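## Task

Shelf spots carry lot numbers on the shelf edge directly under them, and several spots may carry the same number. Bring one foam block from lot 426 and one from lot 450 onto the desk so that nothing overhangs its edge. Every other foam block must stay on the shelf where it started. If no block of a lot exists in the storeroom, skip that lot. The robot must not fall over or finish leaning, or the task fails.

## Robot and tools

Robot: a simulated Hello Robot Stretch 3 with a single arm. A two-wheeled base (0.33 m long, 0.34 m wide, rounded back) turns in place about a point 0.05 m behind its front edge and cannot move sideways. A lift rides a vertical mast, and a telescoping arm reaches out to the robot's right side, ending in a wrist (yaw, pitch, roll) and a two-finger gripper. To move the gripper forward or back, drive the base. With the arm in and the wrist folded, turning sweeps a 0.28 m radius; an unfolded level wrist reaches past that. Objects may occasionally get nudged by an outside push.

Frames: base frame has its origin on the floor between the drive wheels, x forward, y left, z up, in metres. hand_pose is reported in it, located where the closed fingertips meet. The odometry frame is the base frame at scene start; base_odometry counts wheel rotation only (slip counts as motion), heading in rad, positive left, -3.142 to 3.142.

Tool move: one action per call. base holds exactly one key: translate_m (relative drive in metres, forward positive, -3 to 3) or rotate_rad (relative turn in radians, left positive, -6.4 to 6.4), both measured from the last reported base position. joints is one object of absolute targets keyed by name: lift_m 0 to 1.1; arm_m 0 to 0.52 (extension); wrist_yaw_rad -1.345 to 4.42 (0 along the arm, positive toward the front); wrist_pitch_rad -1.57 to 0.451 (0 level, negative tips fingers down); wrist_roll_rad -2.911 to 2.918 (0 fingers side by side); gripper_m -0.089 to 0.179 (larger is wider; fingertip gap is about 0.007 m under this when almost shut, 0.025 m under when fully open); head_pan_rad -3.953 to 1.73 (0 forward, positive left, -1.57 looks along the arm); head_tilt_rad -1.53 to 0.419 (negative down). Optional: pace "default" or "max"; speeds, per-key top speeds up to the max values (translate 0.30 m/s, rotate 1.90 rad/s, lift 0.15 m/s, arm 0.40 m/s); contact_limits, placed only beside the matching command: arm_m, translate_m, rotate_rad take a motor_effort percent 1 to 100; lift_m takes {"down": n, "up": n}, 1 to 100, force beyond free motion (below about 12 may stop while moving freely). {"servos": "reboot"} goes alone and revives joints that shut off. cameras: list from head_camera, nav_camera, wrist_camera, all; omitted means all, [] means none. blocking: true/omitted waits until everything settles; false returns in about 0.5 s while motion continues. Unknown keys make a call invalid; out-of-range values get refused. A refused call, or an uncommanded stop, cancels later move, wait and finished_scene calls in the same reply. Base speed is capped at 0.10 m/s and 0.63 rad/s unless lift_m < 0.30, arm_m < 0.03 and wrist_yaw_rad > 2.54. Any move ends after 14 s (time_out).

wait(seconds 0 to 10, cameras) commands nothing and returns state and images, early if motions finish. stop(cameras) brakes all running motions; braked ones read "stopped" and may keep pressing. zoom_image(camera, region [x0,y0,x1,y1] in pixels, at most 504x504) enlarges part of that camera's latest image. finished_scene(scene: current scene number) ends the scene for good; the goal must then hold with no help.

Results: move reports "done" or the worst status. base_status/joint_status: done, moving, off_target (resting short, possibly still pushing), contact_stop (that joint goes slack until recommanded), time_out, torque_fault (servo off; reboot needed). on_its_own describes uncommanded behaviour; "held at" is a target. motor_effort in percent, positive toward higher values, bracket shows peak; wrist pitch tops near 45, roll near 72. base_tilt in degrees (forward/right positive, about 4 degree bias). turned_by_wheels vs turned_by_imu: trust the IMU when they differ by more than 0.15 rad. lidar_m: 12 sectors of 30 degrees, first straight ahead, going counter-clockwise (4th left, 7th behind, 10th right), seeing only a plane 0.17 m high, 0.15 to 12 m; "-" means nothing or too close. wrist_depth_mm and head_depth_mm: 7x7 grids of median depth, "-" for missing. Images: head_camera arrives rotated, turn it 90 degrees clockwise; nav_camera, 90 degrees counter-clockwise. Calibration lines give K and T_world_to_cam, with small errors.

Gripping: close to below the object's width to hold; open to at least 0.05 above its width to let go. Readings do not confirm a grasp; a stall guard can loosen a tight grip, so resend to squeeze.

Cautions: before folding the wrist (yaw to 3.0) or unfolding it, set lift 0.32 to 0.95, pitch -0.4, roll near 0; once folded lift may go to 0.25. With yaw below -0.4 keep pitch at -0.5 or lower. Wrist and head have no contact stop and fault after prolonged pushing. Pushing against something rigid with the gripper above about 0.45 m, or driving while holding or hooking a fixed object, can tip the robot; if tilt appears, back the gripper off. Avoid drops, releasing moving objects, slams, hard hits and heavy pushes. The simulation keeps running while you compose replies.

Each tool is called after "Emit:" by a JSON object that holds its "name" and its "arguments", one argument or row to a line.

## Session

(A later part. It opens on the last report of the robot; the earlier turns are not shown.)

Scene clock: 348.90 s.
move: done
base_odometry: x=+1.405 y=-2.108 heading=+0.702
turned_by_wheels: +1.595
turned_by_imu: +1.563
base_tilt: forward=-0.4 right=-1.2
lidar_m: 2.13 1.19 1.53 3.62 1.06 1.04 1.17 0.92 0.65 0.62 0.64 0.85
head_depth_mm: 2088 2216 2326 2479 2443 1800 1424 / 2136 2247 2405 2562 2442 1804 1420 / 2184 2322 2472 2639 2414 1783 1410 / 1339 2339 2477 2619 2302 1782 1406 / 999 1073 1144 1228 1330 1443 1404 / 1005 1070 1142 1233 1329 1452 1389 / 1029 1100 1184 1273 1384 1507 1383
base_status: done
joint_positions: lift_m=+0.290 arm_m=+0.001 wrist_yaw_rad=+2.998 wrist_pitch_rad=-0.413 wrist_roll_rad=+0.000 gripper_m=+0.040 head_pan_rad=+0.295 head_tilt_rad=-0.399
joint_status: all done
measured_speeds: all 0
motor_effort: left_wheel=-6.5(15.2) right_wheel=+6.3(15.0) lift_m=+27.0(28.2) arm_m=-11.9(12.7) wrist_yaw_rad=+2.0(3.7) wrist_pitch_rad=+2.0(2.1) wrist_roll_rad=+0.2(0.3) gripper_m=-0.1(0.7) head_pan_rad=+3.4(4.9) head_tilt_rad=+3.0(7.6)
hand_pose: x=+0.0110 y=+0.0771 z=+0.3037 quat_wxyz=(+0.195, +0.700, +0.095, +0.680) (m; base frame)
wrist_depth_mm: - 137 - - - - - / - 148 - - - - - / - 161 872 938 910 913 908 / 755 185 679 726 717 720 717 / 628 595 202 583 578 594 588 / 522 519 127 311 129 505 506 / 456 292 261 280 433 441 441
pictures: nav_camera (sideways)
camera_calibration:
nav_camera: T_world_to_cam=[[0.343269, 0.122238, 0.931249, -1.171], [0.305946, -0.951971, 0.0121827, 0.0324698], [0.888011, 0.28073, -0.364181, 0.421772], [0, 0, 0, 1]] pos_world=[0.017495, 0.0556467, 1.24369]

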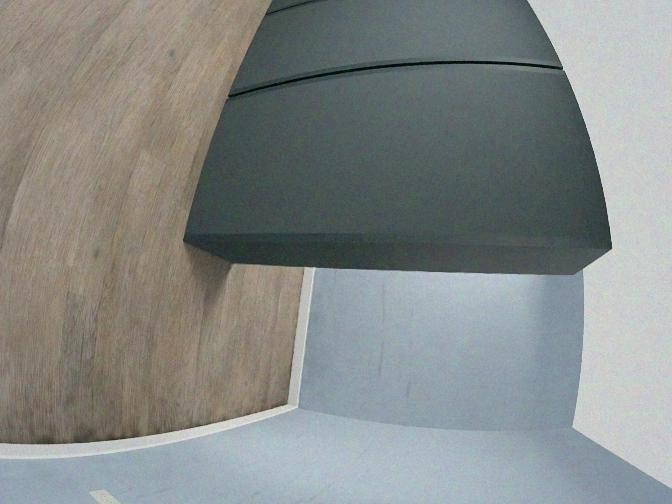

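Emit:
{"name": "move", "arguments": {
  "base": {"translate_m": 2.06},
  "joints": {"head_pan_rad": 1.6, "head_tilt_rad": -0.3},
  "pace": "max",
  "cameras": ["head_camera", "nav_camera"]
}}

Scene clock: 371.30 s.
move: done
base_odometry: x=+2.978 y=-0.778 heading=+0.702
turned_by_wheels: +0.000
turned_by_imu: +0.001
base_tilt: forward=-0.4 right=-1.3
lidar_m: 0.53 0.55 0.73 1.84 1.36 0.67 2.49 0.80 0.57 0.55 0.56 0.56
head_depth_mm: 1454 1427 1402 1373 1357 1347 1329 / 2124 2091 2013 1970 1955 1844 1545 / 2930 3736 3643 3484 2732 2011 1546 / 3117 3904 - - 2914 2004 1549 / 3166 3751 - - 2822 1965 1535 / 2961 2742 2950 2394 2404 1981 1523 / 1790 2031 2158 1775 1678 1567 1488
base_status: done
joint_positions: lift_m=+0.290 arm_m=+0.001 wrist_yaw_rad=+2.998 wrist_pitch_rad=-0.413 wrist_roll_rad=+0.000 gripper_m=+0.040 head_pan_rad=+1.600 head_tilt_rad=-0.300
joint_status: all done
measured_speeds: all 0
motor_effort: left_wheel=-3.4(13.4) right_wheel=+7.1(15.1) lift_m=+24.6(26.9) arm_m=-1.2(9.6) wrist_yaw_rad=+1.9(3.5) wrist_pitch_rad=+2.1(2.2) wrist_roll_rad=-0.2(0.3) gripper_m=+0.4(1.0) head_pan_rad=-2.6(5.5) head_tilt_rad=+5.2(10.6)
hand_pose: x=+0.0110 y=+0.0771 z=+0.3037 quat_wxyz=(+0.195, +0.700, +0.095, +0.680) (m; base frame)
wrist_depth_mm: - 137 - - - - 538 / - 147 - - - - 529 / - 161 876 910 904 822 635 / 708 186 669 723 725 709 556 / 619 592 202 590 576 596 573 / 523 522 127 313 129 512 504 / 455 293 260 281 433 441 445
pictures: head_camera (sideways), nav_camera (sideways)
camera_calibration:
head_camera: T_world_to_cam=[[0.0533505, -0.243347, -0.968471, 1.27566], [-0.998248, 0.0118663, -0.0579725, 0.0812316], [0.0255996, 0.969867, -0.242288, 0.270717], [0, 0, 0, 1]] pos_world=[0.00610165, 0.0469062, 1.30574]
nav_camera: T_world_to_cam=[[-0.0248872, 0.269563, 0.962661, -1.20984], [0.998966, 0.043348, 0.0136875, 0.0262533], [-0.0380398, 0.962007, -0.270363, 0.305317], [0, 0, 0, 1]] pos_world=[-0.0447214, 0.0312721, 1.24685]

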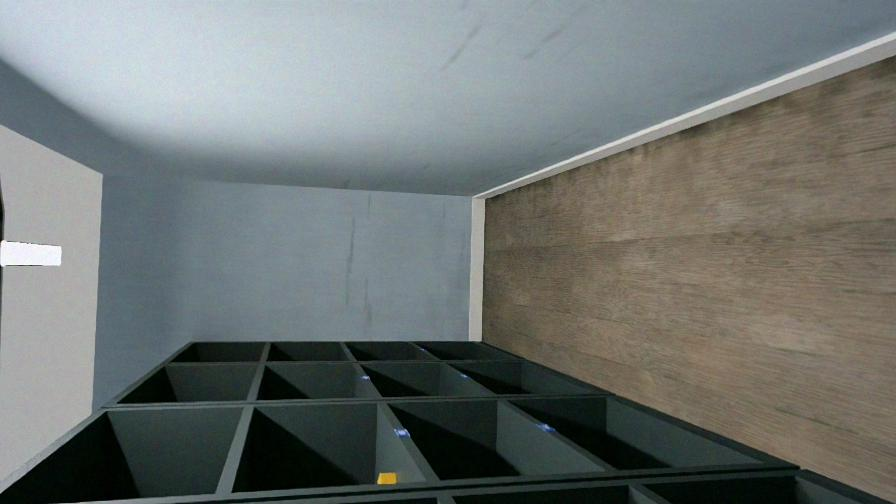

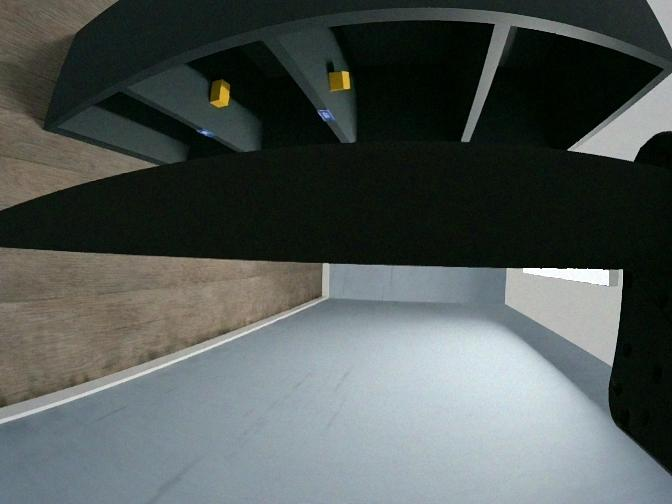

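Emit:
{"name": "move", "arguments": {
  "base": {"rotate_rad": -1.6},
  "joints": {"head_pan_rad": -2.0, "head_tilt_rad": -0.35},
  "pace": "max",
  "cameras": ["head_camera", "nav_camera"]
}}

Scene clock: 379.67 s.
move: done
base_odometry: x=+2.978 y=-0.778 heading=-0.898
turned_by_wheels: -1.600
turned_by_imu: -1.569
base_tilt: forward=-0.3 right=-1.2
lidar_m: 0.55 0.56 0.56 0.53 0.55 0.73 1.80 1.37 0.67 2.58 0.81 0.58
head_depth_mm: 547 571 606 870 754 1143 952 / 622 641 660 681 705 744 802 / 722 748 773 805 834 872 909 / 858 893 937 978 1027 1077 1138 / 2940 3149 3299 3404 2606 1871 1457 / 2780 2972 3094 3239 2565 1846 1459 / 2673 2812 2974 3055 2540 1843 1457
base_status: done
joint_positions: lift_m=+0.290 arm_m=+0.001 wrist_yaw_rad=+2.998 wrist_pitch_rad=-0.413 wrist_roll_rad=+0.000 gripper_m=+0.040 head_pan_rad=-2.008 head_tilt_rad=-0.350
joint_status: all done
measured_speeds: translate_m=+0.000 rotate_rad=+0.000 lift_m=+0.000 arm_m=+0.000 wrist_yaw_rad=+0.000 wrist_pitch_rad=+0.000 wrist_roll_rad=+0.000 head_pan_rad=+0.024 head_tilt_rad=+0.000
motor_effort: left_wheel=+4.7(15.1) right_wheel=-8.5(15.0) lift_m=+29.2(29.7) arm_m=-12.8(12.9) wrist_yaw_rad=+0.5(3.1) wrist_pitch_rad=+2.1(2.1) wrist_roll_rad=+0.0(0.3) gripper_m=+0.4(1.1) head_pan_rad=+3.4(4.7) head_tilt_rad=-3.3(7.0)
hand_pose: x=+0.0110 y=+0.0771 z=+0.3037 quat_wxyz=(+0.195, +0.700, +0.095, +0.680) (m; base frame)
wrist_depth_mm: 486 137 517 533 541 - - / 526 147 174 - - - - / - 161 169 - - - - / - 178 189 682 696 688 - / 609 593 202 588 578 594 591 / 522 517 126 313 129 507 510 / 454 292 260 279 440 446 444
pictures: head_camera (sideways), nav_camera (sideways)
camera_calibration:
head_camera: T_world_to_cam=[[0.0820087, 0.284641, -0.95512, 1.25802], [0.887545, -0.456806, -0.0599287, 0.0722398], [-0.453363, -0.842798, -0.290094, 0.335947], [0, 0, 0, 1]] pos_world=[-0.014979, -0.0419493, 1.30335]
nav_camera: T_world_to_cam=[[-0.119151, -0.294994, 0.948041, -1.1901], [-0.912037, 0.409904, 0.0129199, 0.0388782], [-0.392417, -0.863109, -0.317886, 0.369345], [0, 0, 0, 1]] pos_world=[0.038594, -0.0482221, 1.24517]

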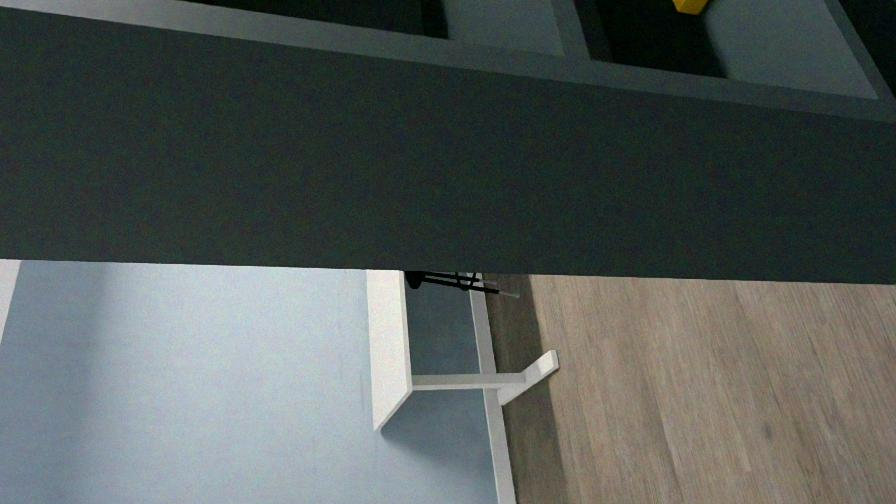

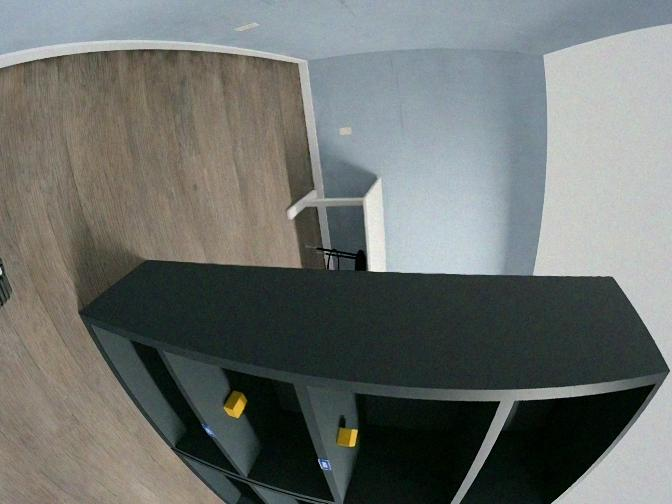

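Emit:
{"name": "move", "arguments": {
  "base": {"translate_m": -0.9},
  "joints": {"head_pan_rad": -1.57, "head_tilt_rad": -0.3},
  "pace": "max",
  "cameras": ["head_camera", "nav_camera"]
}}

Scene clock: 390.37 s.
move: done
base_odometry: x=+2.417 y=-0.074 heading=-0.898
turned_by_wheels: +0.000
turned_by_imu: -0.001
base_tilt: forward=-0.3 right=-1.2
lidar_m: 1.44 0.74 0.52 0.49 0.51 0.67 1.66 1.44 0.68 0.96 0.64 1.51
head_depth_mm: 827 628 921 973 737 971 932 / 821 642 916 963 727 579 925 / 816 657 907 963 724 572 921 / 809 675 901 948 631 569 916 / 801 694 897 945 707 565 908 / 797 716 895 938 701 560 905 / 793 738 886 923 696 558 903
base_status: done
joint_positions: lift_m=+0.290 arm_m=+0.001 wrist_yaw_rad=+2.998 wrist_pitch_rad=-0.413 wrist_roll_rad=+0.000 gripper_m=+0.040 head_pan_rad=-1.570 head_tilt_rad=-0.300
joint_status: all done
measured_speeds: all 0
motor_effort: left_wheel=-3.0(11.4) right_wheel=-7.1(17.8) lift_m=+27.3(29.5) arm_m=-12.2(12.9) wrist_yaw_rad=+2.1(2.8) wrist_pitch_rad=+2.0(2.2) wrist_roll_rad=+0.2(0.3) gripper_m=+0.2(1.1) head_pan_rad=-3.1(5.5) head_tilt_rad=+5.2(6.9)
hand_pose: x=+0.0110 y=+0.0771 z=+0.3037 quat_wxyz=(+0.195, +0.700, +0.095, +0.680) (m; base frame)
wrist_depth_mm: 450 137 486 498 517 532 548 / 489 148 519 530 - - - / 529 161 170 - - - - / - 182 187 - 670 695 684 / 597 573 202 592 582 599 591 / 524 518 127 313 129 506 511 / 457 291 260 281 432 444 445
pictures: head_camera (sideways), nav_camera (sideways)
camera_calibration:
head_camera: T_world_to_cam=[[-0.0464928, 0.244641, -0.968499, 1.27629], [0.997521, -0.0398956, -0.0579636, 0.0689879], [-0.052819, -0.968793, -0.242179, 0.271121], [0, 0, 0, 1]] pos_world=[0.00484184, -0.0468198, 1.30574]
nav_camera: T_world_to_cam=[[0.0173003, -0.270065, 0.962687, -1.2101], [-0.99979, -0.0152615, 0.0136858, 0.0384865], [0.010996, -0.962721, -0.270272, 0.304977], [0, 0, 0, 1]] pos_world=[0.05606, -0.0326116, 1.24685]

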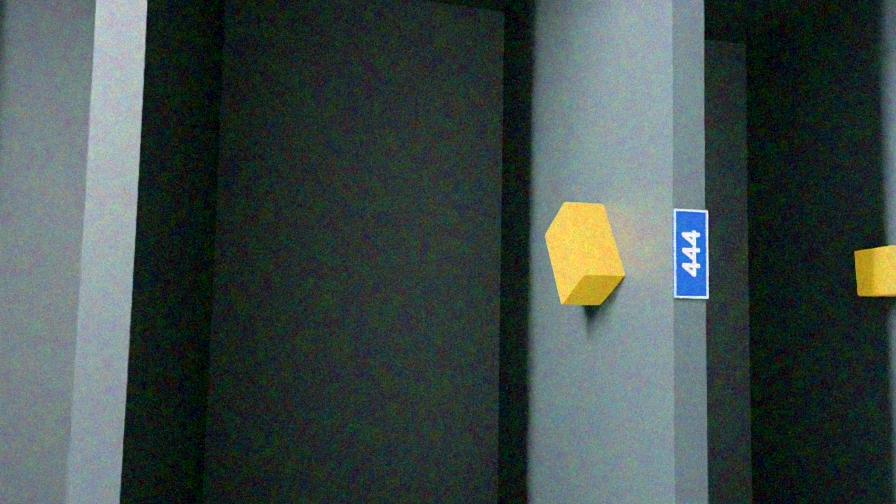

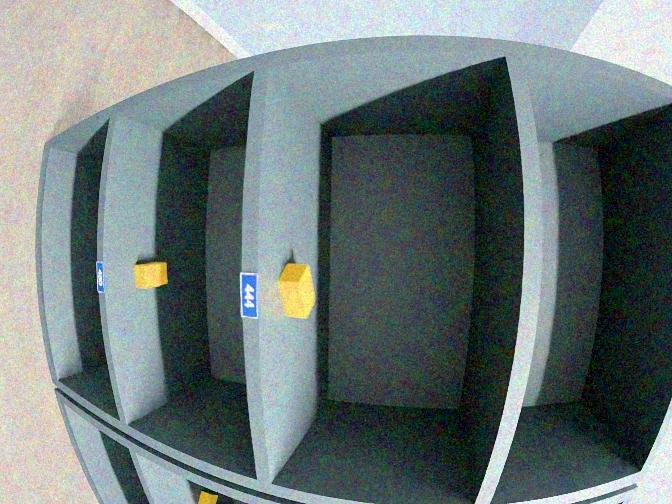

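Emit:
{"name": "zoom_image", "arguments": {
  "camera": "nav_camera",
  "region": [80, 250, 130, 305]
}}

Emit:
{"name": "move", "arguments": {
  "base": {"translate_m": -0.65},
  "pace": "max",
  "joints": {"head_tilt_rad": -0.45},
  "cameras": ["head_camera", "nav_camera"]
}}

Scaled by 9.164 from the camera's 672x504 image, which has a finer 792x594 frame.

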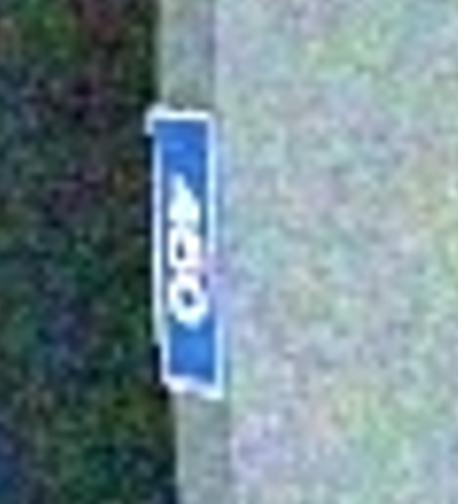

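Scene clock: 398.90 s.
move: done
base_odometry: x=+2.012 y=+0.434 heading=-0.898
turned_by_wheels: +0.000
turned_by_imu: -0.001
base_tilt: forward=-0.3 right=-1.3
lidar_m: 2.08 0.69 0.49 0.46 0.48 0.63 1.56 0.92 1.01 0.55 0.55 1.16
head_depth_mm: 575 894 964 736 648 1016 837 / 588 885 961 824 641 975 833 / 601 885 952 815 635 1006 831 / 614 875 945 806 629 1000 801 / 635 874 932 797 622 987 801 / 492 516 524 546 587 663 750 / 431 463 498 537 593 661 747
base_status: done
joint_positions: lift_m=+0.290 arm_m=+0.001 wrist_yaw_rad=+2.998 wrist_pitch_rad=-0.413 wrist_roll_rad=+0.000 gripper_m=+0.040 head_pan_rad=-1.570 head_tilt_rad=-0.450
joint_status: all done
measured_speeds: all 0
motor_effort: left_wheel=-1.4(12.6) right_wheel=-6.2(17.8) lift_m=+28.3(29.5) arm_m=-11.7(12.5) wrist_yaw_rad=+1.2(3.6) wrist_pitch_rad=+2.1(2.1) wrist_roll_rad=+0.0(0.3) gripper_m=+0.3(0.8) head_pan_rad=-3.0(3.6) head_tilt_rad=-4.3(6.9)
hand_pose: x=+0.0110 y=+0.0771 z=+0.3037 quat_wxyz=(+0.195, +0.700, +0.095, +0.680) (m; base frame)
wrist_depth_mm: 422 137 454 473 488 508 522 / 461 148 487 509 529 536 - / 499 162 518 539 - - - / 540 182 188 - - 663 685 / - 572 200 587 580 591 594 / 525 525 127 313 129 506 506 / 459 291 261 279 437 445 441
pictures: head_camera (sideways), nav_camera (sideways)
camera_calibration:
head_camera: T_world_to_cam=[[-0.0465466, 0.386803, -0.920987, 1.21423], [0.997503, -0.0310287, -0.0634454, 0.0761003], [-0.0531179, -0.92164, -0.384393, 0.456205], [0, 0, 0, 1]] pos_world=[0.00484082, -0.0468502, 1.29848]
nav_camera: T_world_to_cam=[[0.0172994, -0.411011, 0.911466, -1.14318], [-0.999793, -0.016863, 0.0113717, 0.041514], [0.0106962, -0.911474, -0.411218, 0.488352], [0, 0, 0, 1]] pos_world=[0.0560582, -0.0240401, 1.24232]

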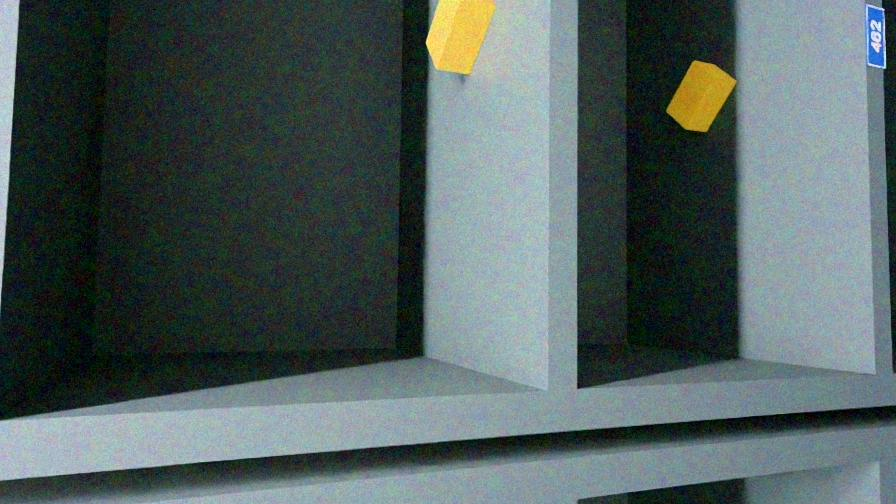

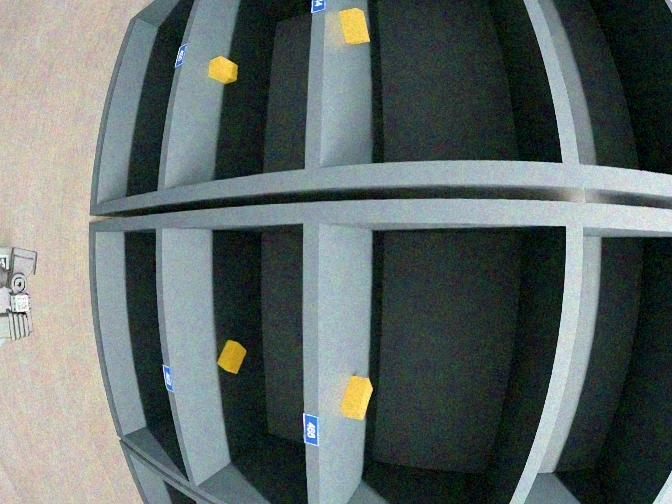

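Emit:
{"name": "zoom_image", "arguments": {
  "camera": "head_camera",
  "region": [840, 0, 896, 80]
}}

Emit:
{"name": "zoom_image", "arguments": {
  "camera": "nav_camera",
  "region": [150, 350, 190, 400]
}}

Emit:
{"name": "zoom_image", "arguments": {
  "camera": "nav_camera",
  "region": [290, 400, 330, 450]
}}

Emit:
{"name": "move", "arguments": {
  "base": {"translate_m": -0.7},
  "pace": "max",
  "cameras": ["head_camera", "nav_camera"]
}}

Scaled by 6.300 from the camera's 896x504 image, which has a finer 1280x720 frame.

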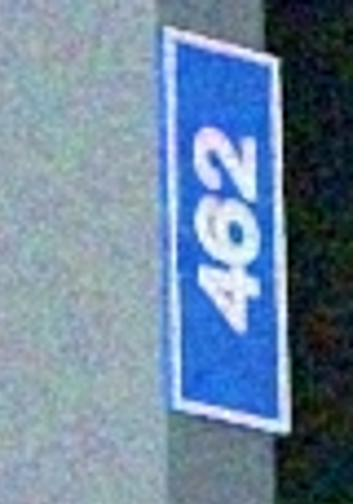

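Scaled by 10.080 from the camera's 672x504 image, which has a finer 792x594 frame.

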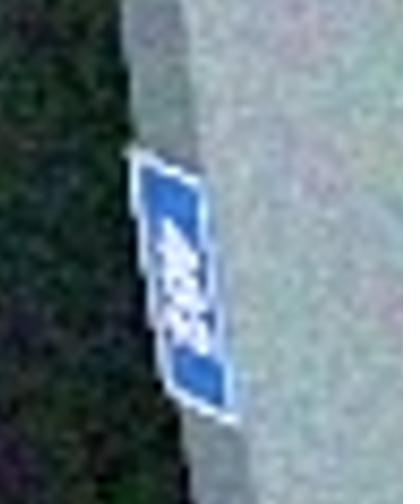

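Scaled by 10.080 from the camera's 672x504 image, which has a finer 792x594 frame.

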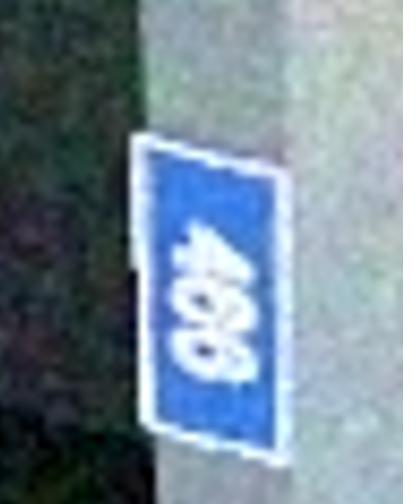

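Scene clock: 410.00 s.
move: done
base_odometry: x=+1.576 y=+0.982 heading=-0.898
turned_by_wheels: +0.000
turned_by_imu: -0.001
base_tilt: forward=-0.3 right=-1.2
lidar_m: 2.03 0.64 0.46 0.43 0.44 0.59 1.45 1.14 1.08 0.57 1.05 0.97
head_depth_mm: 574 925 1001 835 1192 1019 863 / 469 507 973 770 1176 1014 860 / 469 509 548 596 646 735 807 / 538 835 795 703 641 720 820 / 630 900 973 796 1152 991 847 / 649 897 967 785 1141 987 840 / 668 889 957 777 1134 982 813
base_status: done
joint_positions: lift_m=+0.290 arm_m=+0.001 wrist_yaw_rad=+2.998 wrist_pitch_rad=-0.413 wrist_roll_rad=+0.000 gripper_m=+0.040 head_pan_rad=-1.570 head_tilt_rad=-0.450
joint_status: not commanded
measured_speeds: all 0
motor_effort: left_wheel=+0.7(12.5) right_wheel=-7.3(17.5) lift_m=+28.8(29.5) arm_m=-11.5(12.0) wrist_yaw_rad=+1.6(3.9) wrist_pitch_rad=+2.1(2.1) wrist_roll_rad=-0.1(0.3) gripper_m=+0.2(1.0) head_pan_rad=-2.1(2.8) head_tilt_rad=-4.2(5.1)
hand_pose: x=+0.0110 y=+0.0771 z=+0.3037 quat_wxyz=(+0.195, +0.700, +0.095, +0.680) (m; base frame)
wrist_depth_mm: 394 137 426 445 457 476 490 / 435 148 460 479 499 518 532 / 471 162 493 526 539 - - / 509 187 189 - - - 656 / 534 532 200 564 558 591 596 / 520 522 126 314 129 506 505 / 451 292 261 281 433 442 441
pictures: head_camera (sideways), nav_camera (sideways)
camera_calibration:
head_camera: T_world_to_cam=[[-0.0465466, 0.386803, -0.920987, 1.21423], [0.997503, -0.0310287, -0.0634454, 0.0761003], [-0.0531179, -0.92164, -0.384393, 0.456205], [0, 0, 0, 1]] pos_world=[0.00484082, -0.0468502, 1.29848]
nav_camera: T_world_to_cam=[[0.0172993, -0.411048, 0.91145, -1.14316], [-0.999793, -0.0168632, 0.011371, 0.0415148], [0.0106959, -0.911458, -0.411255, 0.488398], [0, 0, 0, 1]] pos_world=[0.0560582, -0.02404, 1.24232]

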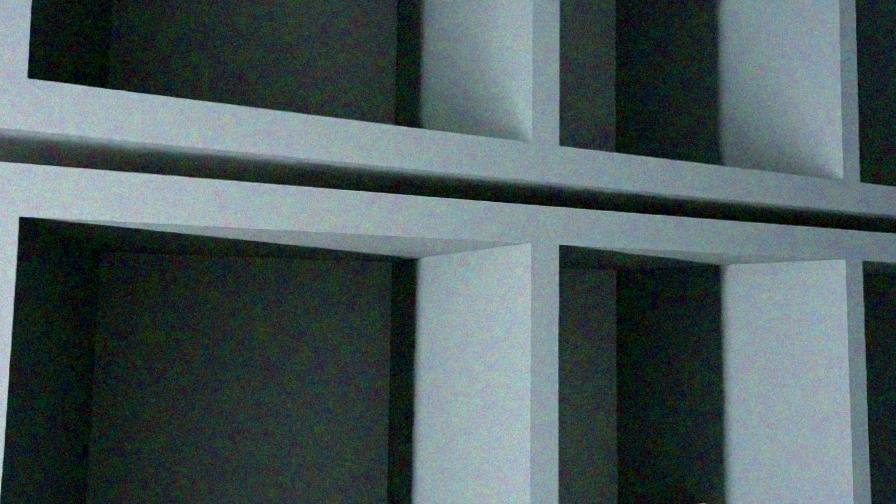

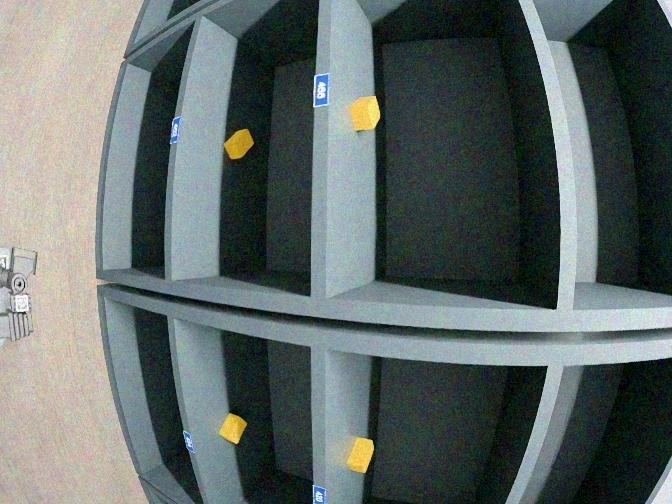

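Emit:
{"name": "move", "arguments": {
  "joints": {"head_pan_rad": -1.15, "head_tilt_rad": -0.65},
  "cameras": ["head_camera"]
}}

Emit:
{"name": "move", "arguments": {
  "joints": {"head_pan_rad": -2.05, "head_tilt_rad": -0.65},
  "cameras": ["head_camera"]
}}

Scene clock: 419.70 s.
move: done
base_odometry: x=+1.576 y=+0.982 heading=-0.898
turned_by_wheels: +0.000
turned_by_imu: +0.000
base_tilt: forward=-0.4 right=-1.4
lidar_m: 2.04 0.64 0.46 0.43 0.44 0.59 1.45 1.14 1.08 0.58 1.05 0.98
head_depth_mm: 809 883 792 629 762 795 1068 / 838 918 779 1139 1038 888 1059 / 870 956 769 1188 1035 1244 1129 / 899 995 764 1229 1021 1260 1161 / 934 1031 750 1268 1017 1317 1186 / 979 1057 785 1304 1042 1312 1186 / 989 1036 823 1204 1102 1323 1178
base_status: not commanded
joint_positions: lift_m=+0.290 arm_m=+0.001 wrist_yaw_rad=+2.998 wrist_pitch_rad=-0.413 wrist_roll_rad=+0.000 gripper_m=+0.040 head_pan_rad=-1.142 head_tilt_rad=-0.656
joint_status: all done
measured_speeds: all 0
motor_effort: left_wheel=+1.3(1.9) right_wheel=-7.2(8.2) lift_m=+28.9(29.8) arm_m=-11.4(11.6) wrist_yaw_rad=+2.0(2.9) wrist_pitch_rad=+2.1(2.1) wrist_roll_rad=+0.2(0.3) gripper_m=+0.0(0.7) head_pan_rad=+1.9(6.4) head_tilt_rad=-3.8(9.0)
hand_pose: x=+0.0110 y=+0.0771 z=+0.3037 quat_wxyz=(+0.195, +0.700, +0.095, +0.680) (m; base frame)
wrist_depth_mm: 395 137 428 440 458 481 498 / 431 147 459 481 502 526 538 / 465 162 494 526 539 - - / 505 186 189 - - - 659 / 539 538 200 563 560 601 598 / 528 516 126 313 129 507 504 / 455 291 260 280 433 441 445
pictures: head_camera (sideways)
camera_calibration:
head_camera: T_world_to_cam=[[-0.277789, 0.496667, -0.822287, 1.08693], [0.914779, 0.39809, -0.068586, 0.0833359], [0.293279, -0.771263, -0.564925, 0.688918], [0, 0, 0, 1]] pos_world=[0.0236568, -0.0416791, 1.28867]

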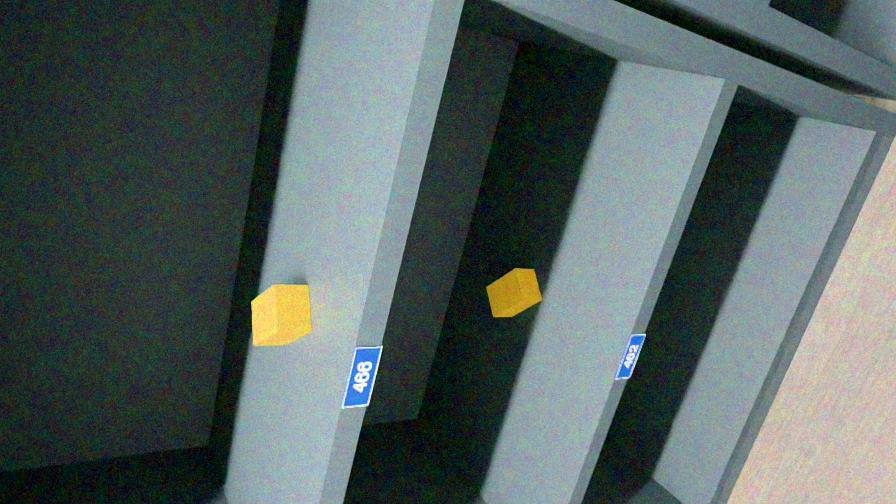

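Scene clock: 420.73 s.
move: done
base_odometry: x=+1.576 y=+0.982 heading=-0.898
turned_by_wheels: +0.000
turned_by_imu: +0.000
base_tilt: forward=-0.2 right=-1.1
lidar_m: 2.04 0.64 0.46 0.43 0.44 0.59 1.45 1.14 1.08 0.58 1.05 0.97
head_depth_mm: 1062 1110 984 1256 1407 1448 1208 / 1120 1202 900 1354 1509 1399 1209 / 1051 1137 864 1352 1136 1353 1198 / 985 1076 807 1320 1059 1324 1194 / 934 1012 750 1262 1018 1288 1160 / 880 964 739 1186 979 911 1111 / 831 519 562 635 715 841 1089
base_status: not commanded
joint_positions: lift_m=+0.290 arm_m=+0.001 wrist_yaw_rad=+2.998 wrist_pitch_rad=-0.413 wrist_roll_rad=+0.000 gripper_m=+0.040 head_pan_rad=-2.069 head_tilt_rad=-0.656
joint_status: all done
measured_speeds: all 0
motor_effort: left_wheel=+1.6(1.6) right_wheel=-7.4(7.9) lift_m=+29.1(29.8) arm_m=-10.8(11.5) wrist_yaw_rad=+0.6(3.4) wrist_pitch_rad=+2.1(2.1) wrist_roll_rad=+0.0(0.3) gripper_m=+0.3(0.9) head_pan_rad=+0.5(4.6) head_tilt_rad=+1.4(4.3)
hand_pose: x=+0.0110 y=+0.0771 z=+0.3037 quat_wxyz=(+0.195, +0.700, +0.095, +0.680) (m; base frame)
wrist_depth_mm: 396 137 423 444 461 477 501 / 433 147 456 483 496 518 528 / 472 162 499 526 547 - - / 516 186 189 - - - 661 / 540 534 200 568 558 589 586 / 525 520 127 314 129 512 508 / 451 291 260 280 436 443 441
pictures: head_camera (sideways)
camera_calibration:
head_camera: T_world_to_cam=[[0.230187, 0.520475, -0.822265, 1.08378], [0.8678, -0.492157, -0.0685899, 0.0835824], [-0.440383, -0.697773, -0.564956, 0.693477], [0, 0, 0, 1]] pos_world=[-0.0166084, -0.0390527, 1.28867]

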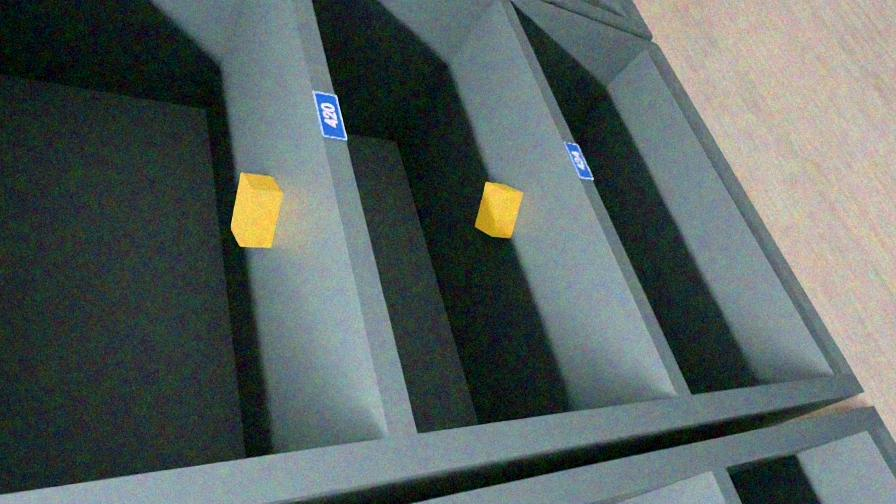

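Emit:
{"name": "zoom_image", "arguments": {
  "camera": "head_camera",
  "region": [555, 130, 605, 190]
}}

Emit:
{"name": "move", "arguments": {
  "base": {"translate_m": 1.3},
  "joints": {"head_pan_rad": -1.3, "head_tilt_rad": -0.75},
  "pace": "max",
  "cameras": ["head_camera", "nav_camera"]
}}

Scaled by 8.400 from the camera's 896x504 image, which has a finer 1280x720 frame.

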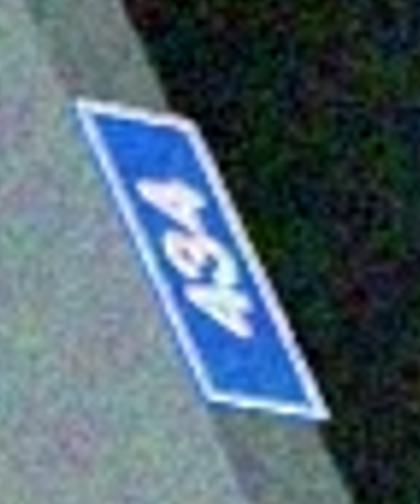

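Scene clock: 437.07 s.
move: done
base_odometry: x=+2.386 y=-0.035 heading=-0.898
turned_by_wheels: +0.000
turned_by_imu: +0.001
base_tilt: forward=-0.2 right=-1.2
lidar_m: 1.49 0.73 0.52 0.49 0.51 0.67 1.65 1.44 0.65 0.97 0.67 1.56
head_depth_mm: 762 831 637 1089 954 862 1121 / 777 844 600 1109 952 1192 1118 / 797 861 601 1133 913 1208 1133 / 815 871 613 1136 939 1223 1140 / 833 890 611 1157 933 1246 1144 / 832 843 630 1077 952 1221 1140 / 703 734 655 860 922 1223 1134
base_status: done
joint_positions: lift_m=+0.290 arm_m=+0.001 wrist_yaw_rad=+2.998 wrist_pitch_rad=-0.414 wrist_roll_rad=+0.000 gripper_m=+0.040 head_pan_rad=-1.300 head_tilt_rad=-0.750
joint_status: all done
measured_speeds: all 0
motor_effort: left_wheel=+1.3(12.4) right_wheel=+6.0(12.7) lift_m=+25.1(29.5) arm_m=-10.1(11.5) wrist_yaw_rad=+1.0(3.0) wrist_pitch_rad=+2.1(2.2) wrist_roll_rad=+0.1(0.4) gripper_m=+0.5(0.9) head_pan_rad=-3.1(4.9) head_tilt_rad=-5.7(8.0)
hand_pose: x=+0.0110 y=+0.0771 z=+0.3037 quat_wxyz=(+0.195, +0.700, +0.095, +0.680) (m; base frame)
wrist_depth_mm: 446 137 478 499 517 534 539 / 489 147 517 530 541 - - / 529 162 170 - - - - / - 178 187 - - 692 677 / 591 573 201 582 573 592 593 / 527 520 127 313 129 507 505 / 458 291 261 279 431 441 439
pictures: head_camera (sideways), nav_camera (sideways)
camera_calibration:
head_camera: T_world_to_cam=[[-0.216202, 0.60616, -0.765393, 1.01242], [0.964254, 0.255573, -0.0699709, 0.0848395], [0.153201, -0.753162, -0.639748, 0.787175], [0, 0, 0, 1]] pos_world=[0.0164846, -0.0425012, 1.28443]
nav_camera: T_world_to_cam=[[0.193467, -0.633532, 0.749138, -0.932587], [-0.958378, -0.285438, 0.00611486, 0.0480343], [0.209958, -0.71914, -0.662385, 0.813915], [0, 0, 0, 1]] pos_world=[0.0555718, 0.00820659, 1.23747]

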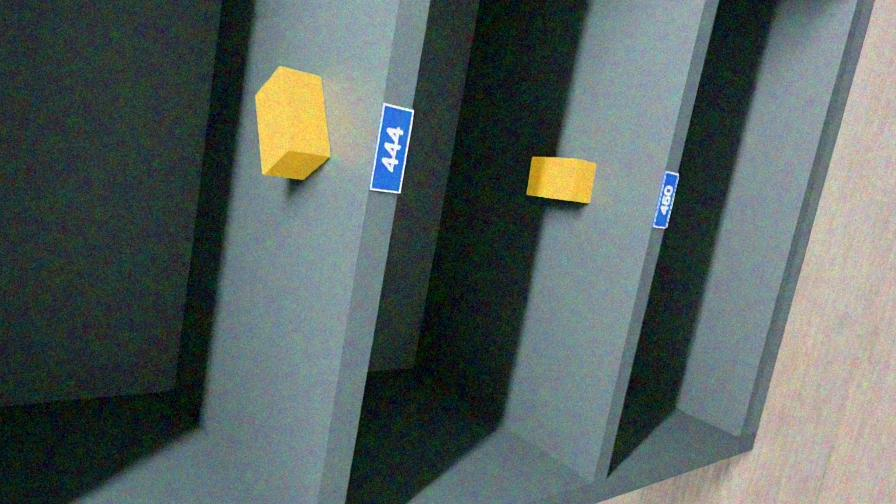

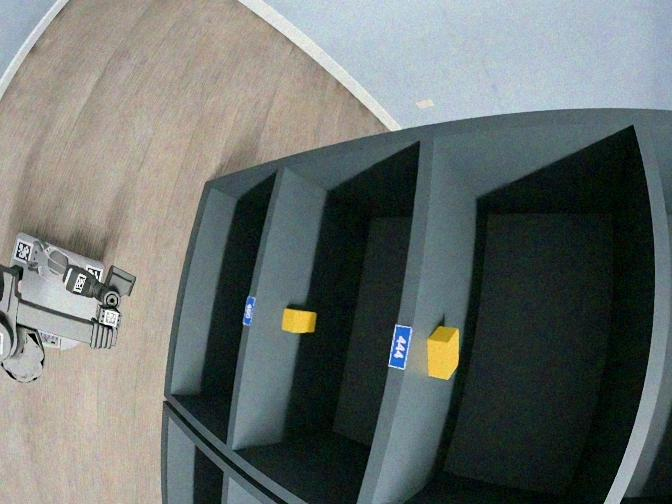

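Emit:
{"name": "zoom_image", "arguments": {
  "camera": "head_camera",
  "region": [645, 165, 690, 235]
}}

Emit:
{"name": "zoom_image", "arguments": {
  "camera": "head_camera",
  "region": [510, 130, 620, 230]
}}

Scaled by 7.200 from the camera's 896x504 image, which has a finer 1280x720 frame.

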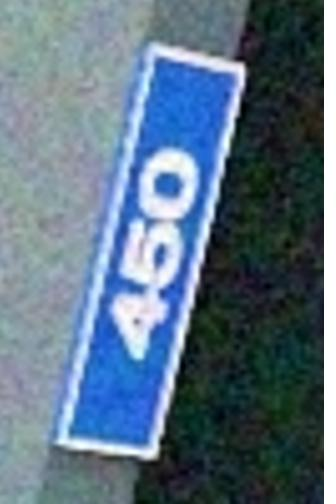

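Scaled by 4.582 from the camera's 896x504 image, which has a finer 1280x720 frame.

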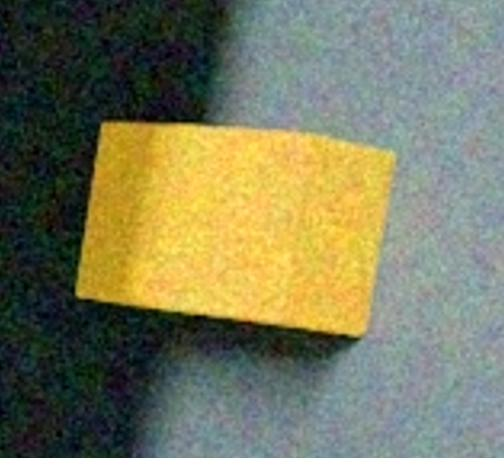

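Emit:
{"name": "move", "arguments": {
  "base": {"translate_m": 0.014},
  "joints": {"lift_m": 0.6},
  "cameras": []
}}

Emit:
{"name": "move", "arguments": {
  "joints": {"wrist_yaw_rad": 0.12, "wrist_pitch_rad": -0.3, "gripper_m": 0.179, "head_pan_rad": -1.57},
  "cameras": []
}}

Emit:
{"name": "move", "arguments": {
  "joints": {"arm_m": 0.12, "lift_m": 0.562},
  "contact_limits": {"arm_m": 35},
  "cameras": ["wrist_camera"]
}}

Scene clock: 467.17 s.
move: done
base_odometry: x=+2.395 y=-0.046 heading=-0.898
turned_by_wheels: +0.000
turned_by_imu: +0.000
base_tilt: forward=-0.3 right=-1.1
lidar_m: 1.47 0.74 0.52 0.49 0.50 0.67 1.65 1.44 0.66 0.96 0.66 1.55
head_depth_mm: 764 830 624 1084 960 857 1118 / 776 842 594 1103 954 1191 1115 / 793 859 618 1125 916 1207 1129 / 811 866 616 1139 937 1230 1146 / 834 890 611 1157 933 1244 1139 / 819 828 630 1050 950 1215 1141 / 681 724 653 833 915 1232 1134
base_status: done
joint_positions: lift_m=+0.600 arm_m=+0.001 wrist_yaw_rad=+2.998 wrist_pitch_rad=-0.414 wrist_roll_rad=+0.000 gripper_m=+0.040 head_pan_rad=-1.300 head_tilt_rad=-0.750
joint_status: all done
measured_speeds: all 0
motor_effort: left_wheel=+3.8(8.1) right_wheel=+7.5(10.3) lift_m=+29.1(32.5) arm_m=-10.6(11.1) wrist_yaw_rad=+1.4(2.6) wrist_pitch_rad=+2.1(2.1) wrist_roll_rad=+0.1(0.3) gripper_m=+0.5(1.0) head_pan_rad=-2.1(3.0) head_tilt_rad=-3.6(6.1)
hand_pose: x=+0.0110 y=+0.0771 z=+0.6137 quat_wxyz=(+0.195, +0.700, +0.095, +0.680) (m; base frame)
wrist_depth_mm: 444 137 480 498 519 533 541 / 488 148 522 533 - - - / 525 162 171 - - - - / - 178 187 - - - - / - - 200 - 152 - - / - - 126 151 127 842 872 / 765 - 260 770 749 763 761
pictures: none
No camera images: "cameras" was empty.

Scene clock: 469.60 s.
move: done
base_odometry: x=+2.395 y=-0.046 heading=-0.898
turned_by_wheels: +0.000
turned_by_imu: +0.000
base_tilt: forward=-0.4 right=-1.2
lidar_m: 1.47 0.74 0.52 0.49 0.51 0.67 1.65 1.44 0.66 0.96 0.66 1.55
head_depth_mm: 806 877 637 1007 931 1054 1152 / 803 874 631 1150 954 1214 1166 / 798 867 624 1140 949 1210 1155 / 795 851 605 1131 933 1230 481 / 790 845 601 1119 928 1219 1122 / 789 841 599 1113 924 1211 1119 / 783 839 595 1108 922 1207 1107
base_status: not commanded
joint_positions: lift_m=+0.600 arm_m=+0.001 wrist_yaw_rad=+0.123 wrist_pitch_rad=-0.322 wrist_roll_rad=+0.000 gripper_m=+0.179 head_pan_rad=-1.573 head_tilt_rad=-0.750
joint_status: all done
measured_speeds: all 0
motor_effort: left_wheel=+4.0(4.3) right_wheel=+6.5(7.6) lift_m=+29.6(30.0) arm_m=-9.4(10.9) wrist_yaw_rad=-2.2(6.0) wrist_pitch_rad=+3.6(6.4) wrist_roll_rad=+0.0(0.3) gripper_m=+0.8(84.4) head_pan_rad=+3.5(5.7) head_tilt_rad=-4.5(5.1)
hand_pose: x=+0.0074 y=-0.3792 z=+0.6347 quat_wxyz=(+0.704, +0.156, -0.689, -0.071) (m; base frame)
wrist_depth_mm: - - - - - - 598 / - - - - - - 642 / - - - - - - - / - - - - - - - / - 142 - - - 321 318 / - 140 - - - - - / - - - - - - 105
pictures: none
No camera images: "cameras" was empty.

Scene clock: 471.73 s.
move: done
base_odometry: x=+2.395 y=-0.046 heading=-0.898
turned_by_wheels: +0.000
turned_by_imu: +0.000
base_tilt: forward=-0.3 right=-1.2
lidar_m: 1.47 0.74 0.52 0.49 0.51 0.67 1.65 1.43 0.66 0.97 0.66 1.55
head_depth_mm: 807 873 637 1017 930 1048 1148 / 801 870 630 1150 951 1212 1119 / 796 866 623 1138 941 1229 492 / 796 854 606 1125 930 598 534 / 791 846 602 1121 929 1215 1143 / 788 843 602 1111 927 1212 1131 / 785 838 595 1103 920 1207 1111
base_status: not commanded
joint_positions: lift_m=+0.562 arm_m=+0.120 wrist_yaw_rad=+0.123 wrist_pitch_rad=-0.321 wrist_roll_rad=+0.000 gripper_m=+0.179 head_pan_rad=-1.570 head_tilt_rad=-0.750
joint_status: all done
measured_speeds: all 0
motor_effort: left_wheel=+3.7(4.3) right_wheel=+7.4(7.9) lift_m=+25.0(27.1) arm_m=+13.2(14.4) wrist_yaw_rad=-2.3(4.5) wrist_pitch_rad=+3.5(3.7) wrist_roll_rad=-0.1(0.3) gripper_m=+0.5(0.9) head_pan_rad=+3.4(4.2) head_tilt_rad=-4.1(4.5)
contact_limits: arm_m 35 (drawing in: default 31, maximum 55; extending or still: default 39, maximum 69)
hand_pose: x=+0.0074 y=-0.4987 z=+0.5969 quat_wxyz=(+0.704, +0.156, -0.689, -0.070) (m; base frame)
wrist_depth_mm: - - - - - - - / - - - - - - 529 / - - - - - - - / - - 317 - 326 323 322 / 279 266 275 277 273 272 271 / - 225 229 228 227 219 226 / - 238 - - 214 208 105
pictures: wrist_camera
camera_calibration:
wrist_camera: T_world_to_cam=[[-0.986678, -0.161238, -0.0216747, -0.0536022], [-0.0620132, 0.495919, -0.866152, 0.797292], [0.150405, -0.853269, -0.499311, 0.0375934], [0, 0, 0, 1]] pos_world=[-0.00909972, -0.371957, 0.708185]

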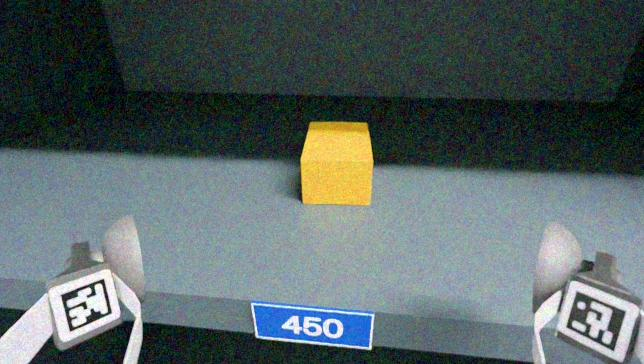

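Emit:
{"name": "move", "arguments": {
  "base": {"translate_m": 0.016},
  "joints": {"lift_m": 0.548},
  "cameras": []
}}

Emit:
{"name": "move", "arguments": {
  "joints": {"arm_m": 0.283},
  "contact_limits": {"arm_m": 35},
  "cameras": ["wrist_camera"]
}}

Emit:
{"name": "move", "arguments": {
  "joints": {"gripper_m": 0.0},
  "cameras": ["wrist_camera"]
}}

Emit:
{"name": "move", "arguments": {
  "joints": {"lift_m": 0.64},
  "cameras": ["wrist_camera"]
}}

Scene clock: 492.33 s.
move: done
base_odometry: x=+2.405 y=-0.058 heading=-0.898
turned_by_wheels: +0.000
turned_by_imu: +0.000
base_tilt: forward=-0.5 right=-1.2
lidar_m: 1.46 0.74 0.52 0.49 0.51 0.67 1.66 1.44 0.67 0.97 0.66 1.54
head_depth_mm: 804 874 638 1052 947 1053 1144 / 799 874 629 1150 951 1239 1115 / 796 862 622 1142 942 1233 494 / 790 856 600 1133 914 630 539 / 788 846 606 1116 930 1194 1139 / 785 840 601 1113 924 1211 1126 / 785 840 595 1109 918 1207 1110
base_status: done
joint_positions: lift_m=+0.548 arm_m=+0.120 wrist_yaw_rad=+0.123 wrist_pitch_rad=-0.321 wrist_roll_rad=+0.000 gripper_m=+0.179 head_pan_rad=-1.570 head_tilt_rad=-0.750
joint_status: all done
measured_speeds: all 0
motor_effort: left_wheel=+3.3(8.4) right_wheel=+5.2(10.6) lift_m=+26.3(26.6) arm_m=+12.2(13.1) wrist_yaw_rad=-3.2(4.0) wrist_pitch_rad=+3.5(3.6) wrist_roll_rad=+0.1(0.3) gripper_m=+0.5(1.0) head_pan_rad=+3.2(4.1) head_tilt_rad=-3.2(4.0)
contact_limits: arm_m 35 (drawing in: default 31, maximum 55; extending or still: default 39, maximum 69)
hand_pose: x=+0.0073 y=-0.4987 z=+0.5829 quat_wxyz=(+0.704, +0.156, -0.689, -0.070) (m; base frame)
wrist_depth_mm: - - - - - - - / - - - - - - - / - - - - - - - / 308 306 304 302 299 300 311 / 257 245 254 252 251 249 251 / 118 219 218 217 209 208 - / - - - - 208 201 105
pictures: none
No camera images: "cameras" was empty.

Scene clock: 494.77 s.
move: done
base_odometry: x=+2.405 y=-0.058 heading=-0.898
turned_by_wheels: +0.000
turned_by_imu: +0.000
base_tilt: forward=-0.3 right=-1.3
lidar_m: 1.46 0.74 0.52 0.49 0.51 0.67 1.66 1.44 0.67 0.96 0.65 1.54
head_depth_mm: 804 874 635 1056 955 1052 1146 / 798 869 629 1147 956 1238 1113 / 798 860 622 1139 923 604 1089 / 792 853 602 1131 725 1181 1149 / 791 846 604 1116 911 1218 1135 / 787 841 602 1111 928 1211 1128 / 787 834 594 1098 922 1209 1110
base_status: not commanded
joint_positions: lift_m=+0.548 arm_m=+0.283 wrist_yaw_rad=+0.123 wrist_pitch_rad=-0.321 wrist_roll_rad=+0.000 gripper_m=+0.179 head_pan_rad=-1.570 head_tilt_rad=-0.750
joint_status: all done
measured_speeds: all 0
motor_effort: left_wheel=+3.4(3.8) right_wheel=+4.2(5.7) lift_m=+27.2(29.5) arm_m=+11.9(15.5) wrist_yaw_rad=-2.4(4.5) wrist_pitch_rad=+3.4(3.5) wrist_roll_rad=+0.2(0.3) gripper_m=+0.5(1.1) head_pan_rad=+3.6(4.0) head_tilt_rad=-3.0(3.9)
contact_limits: arm_m 35 (drawing in: default 31, maximum 55; extending or still: default 39, maximum 69)
hand_pose: x=+0.0073 y=-0.6617 z=+0.5830 quat_wxyz=(+0.704, +0.156, -0.689, -0.070) (m; base frame)
wrist_depth_mm: - - - 395 389 377 370 / - - - - - 399 393 / - - - - - - - / 306 304 303 315 300 311 310 / 255 245 253 - 250 250 248 / 118 197 203 150 201 207 206 / 170 175 174 149 172 172 107
pictures: wrist_camera
camera_calibration:
wrist_camera: T_world_to_cam=[[-0.986678, -0.161236, -0.0216534, -0.0802014], [-0.0619972, 0.495725, -0.866264, 0.865974], [0.150407, -0.853381, -0.499118, -0.108674], [0, 0, 0, 1]] pos_world=[-0.00909973, -0.534957, 0.694184]

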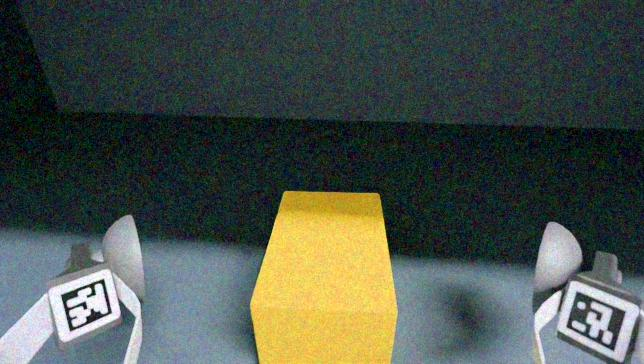

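Scene clock: 497.10 s.
move: done
base_odometry: x=+2.405 y=-0.058 heading=-0.898
turned_by_wheels: +0.000
turned_by_imu: +0.000
base_tilt: forward=-0.3 right=-1.2
lidar_m: 1.46 0.74 0.52 0.49 0.51 0.67 1.66 1.44 0.67 0.96 0.65 1.53
head_depth_mm: 805 878 636 1060 947 1051 1146 / 801 870 629 1144 951 1238 1116 / 796 864 623 1136 947 604 1090 / 792 856 599 1129 727 1179 1145 / 791 845 606 1121 932 1225 1143 / 786 841 601 1113 924 1211 1126 / 784 832 595 1106 921 1210 1118
base_status: not commanded
joint_positions: lift_m=+0.548 arm_m=+0.283 wrist_yaw_rad=+0.123 wrist_pitch_rad=-0.321 wrist_roll_rad=+0.000 gripper_m=+0.001 head_pan_rad=-1.570 head_tilt_rad=-0.750
joint_status: all done
measured_speeds: all 0
motor_effort: left_wheel=+3.5(3.9) right_wheel=+5.5(6.1) lift_m=+25.1(27.7) arm_m=+6.2(12.0) wrist_yaw_rad=-2.3(4.0) wrist_pitch_rad=+3.4(3.6) wrist_roll_rad=+0.0(0.3) gripper_m=-17.3(89.6) head_pan_rad=+2.7(3.8) head_tilt_rad=-2.9(3.3)
contact_limits: arm_m 35 (drawing in: default 31, maximum 55; extending or still: default 39, maximum 69)
hand_pose: x=+0.0073 y=-0.6617 z=+0.5830 quat_wxyz=(+0.704, +0.156, -0.689, -0.070) (m; base frame)
wrist_depth_mm: - - - 394 388 381 370 / - - - - - 398 392 / - - - - - - - / 306 302 301 - 300 312 310 / 256 254 243 165 231 250 248 / 212 217 126 148 128 207 206 / 181 179 169 147 150 177 176
pictures: wrist_camera
camera_calibration:
wrist_camera: T_world_to_cam=[[-0.986702, -0.16109, -0.0216828, -0.0801027], [-0.0618925, 0.495705, -0.866283, 0.865978], [0.150297, -0.853421, -0.499083, -0.10872], [0, 0, 0, 1]] pos_world=[-0.00909963, -0.534957, 0.694184]

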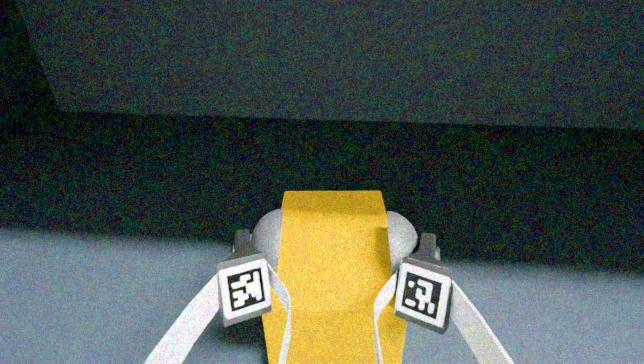

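Scene clock: 498.77 s.
move: done
base_odometry: x=+2.405 y=-0.058 heading=-0.898
turned_by_wheels: +0.000
turned_by_imu: +0.000
base_tilt: forward=-0.3 right=-1.2
lidar_m: 1.46 0.74 0.52 0.49 0.51 0.67 1.65 1.44 0.67 0.96 0.65 1.54
head_depth_mm: 805 876 637 1057 949 1055 1141 / 801 868 629 1151 952 477 381 / 797 863 622 1140 574 1205 1125 / 792 852 600 1126 607 1231 1147 / 790 845 605 1129 930 1220 1143 / 788 836 602 1110 929 1214 1124 / 782 837 595 1100 919 1205 1117
base_status: not commanded
joint_positions: lift_m=+0.640 arm_m=+0.283 wrist_yaw_rad=+0.123 wrist_pitch_rad=-0.321 wrist_roll_rad=+0.000 gripper_m=+0.001 head_pan_rad=-1.570 head_tilt_rad=-0.750
joint_status: all done
measured_speeds: all 0
motor_effort: left_wheel=+3.2(3.7) right_wheel=+4.5(5.6) lift_m=+28.9(32.7) arm_m=+2.7(6.7) wrist_yaw_rad=-3.8(4.5) wrist_pitch_rad=+3.4(3.6) wrist_roll_rad=+0.1(0.5) gripper_m=-17.3(17.9) head_pan_rad=+2.8(3.4) head_tilt_rad=-2.1(3.0)
contact_limits: arm_m 35 (drawing in: default 31, maximum 55; extending or still: default 39, maximum 69)
hand_pose: x=+0.0073 y=-0.6617 z=+0.6750 quat_wxyz=(+0.704, +0.156, -0.689, -0.070) (m; base frame)
wrist_depth_mm: - - - 398 388 378 367 / - - - - - 398 393 / - - - - - - - / - - - - - - - / - - 152 166 150 - - / 321 - 126 148 128 315 315 / 284 283 267 147 151 278 280
pictures: wrist_camera
camera_calibration:
wrist_camera: T_world_to_cam=[[-0.986702, -0.16109, -0.0216828, -0.0781079], [-0.0618925, 0.495705, -0.866283, 0.945676], [0.150297, -0.853421, -0.499083, -0.0628042], [0, 0, 0, 1]] pos_world=[-0.00909963, -0.534957, 0.786184]

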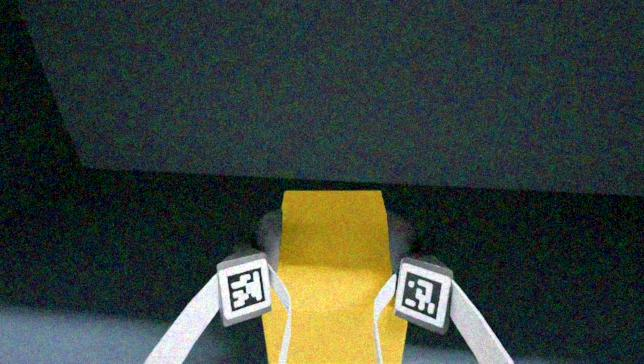

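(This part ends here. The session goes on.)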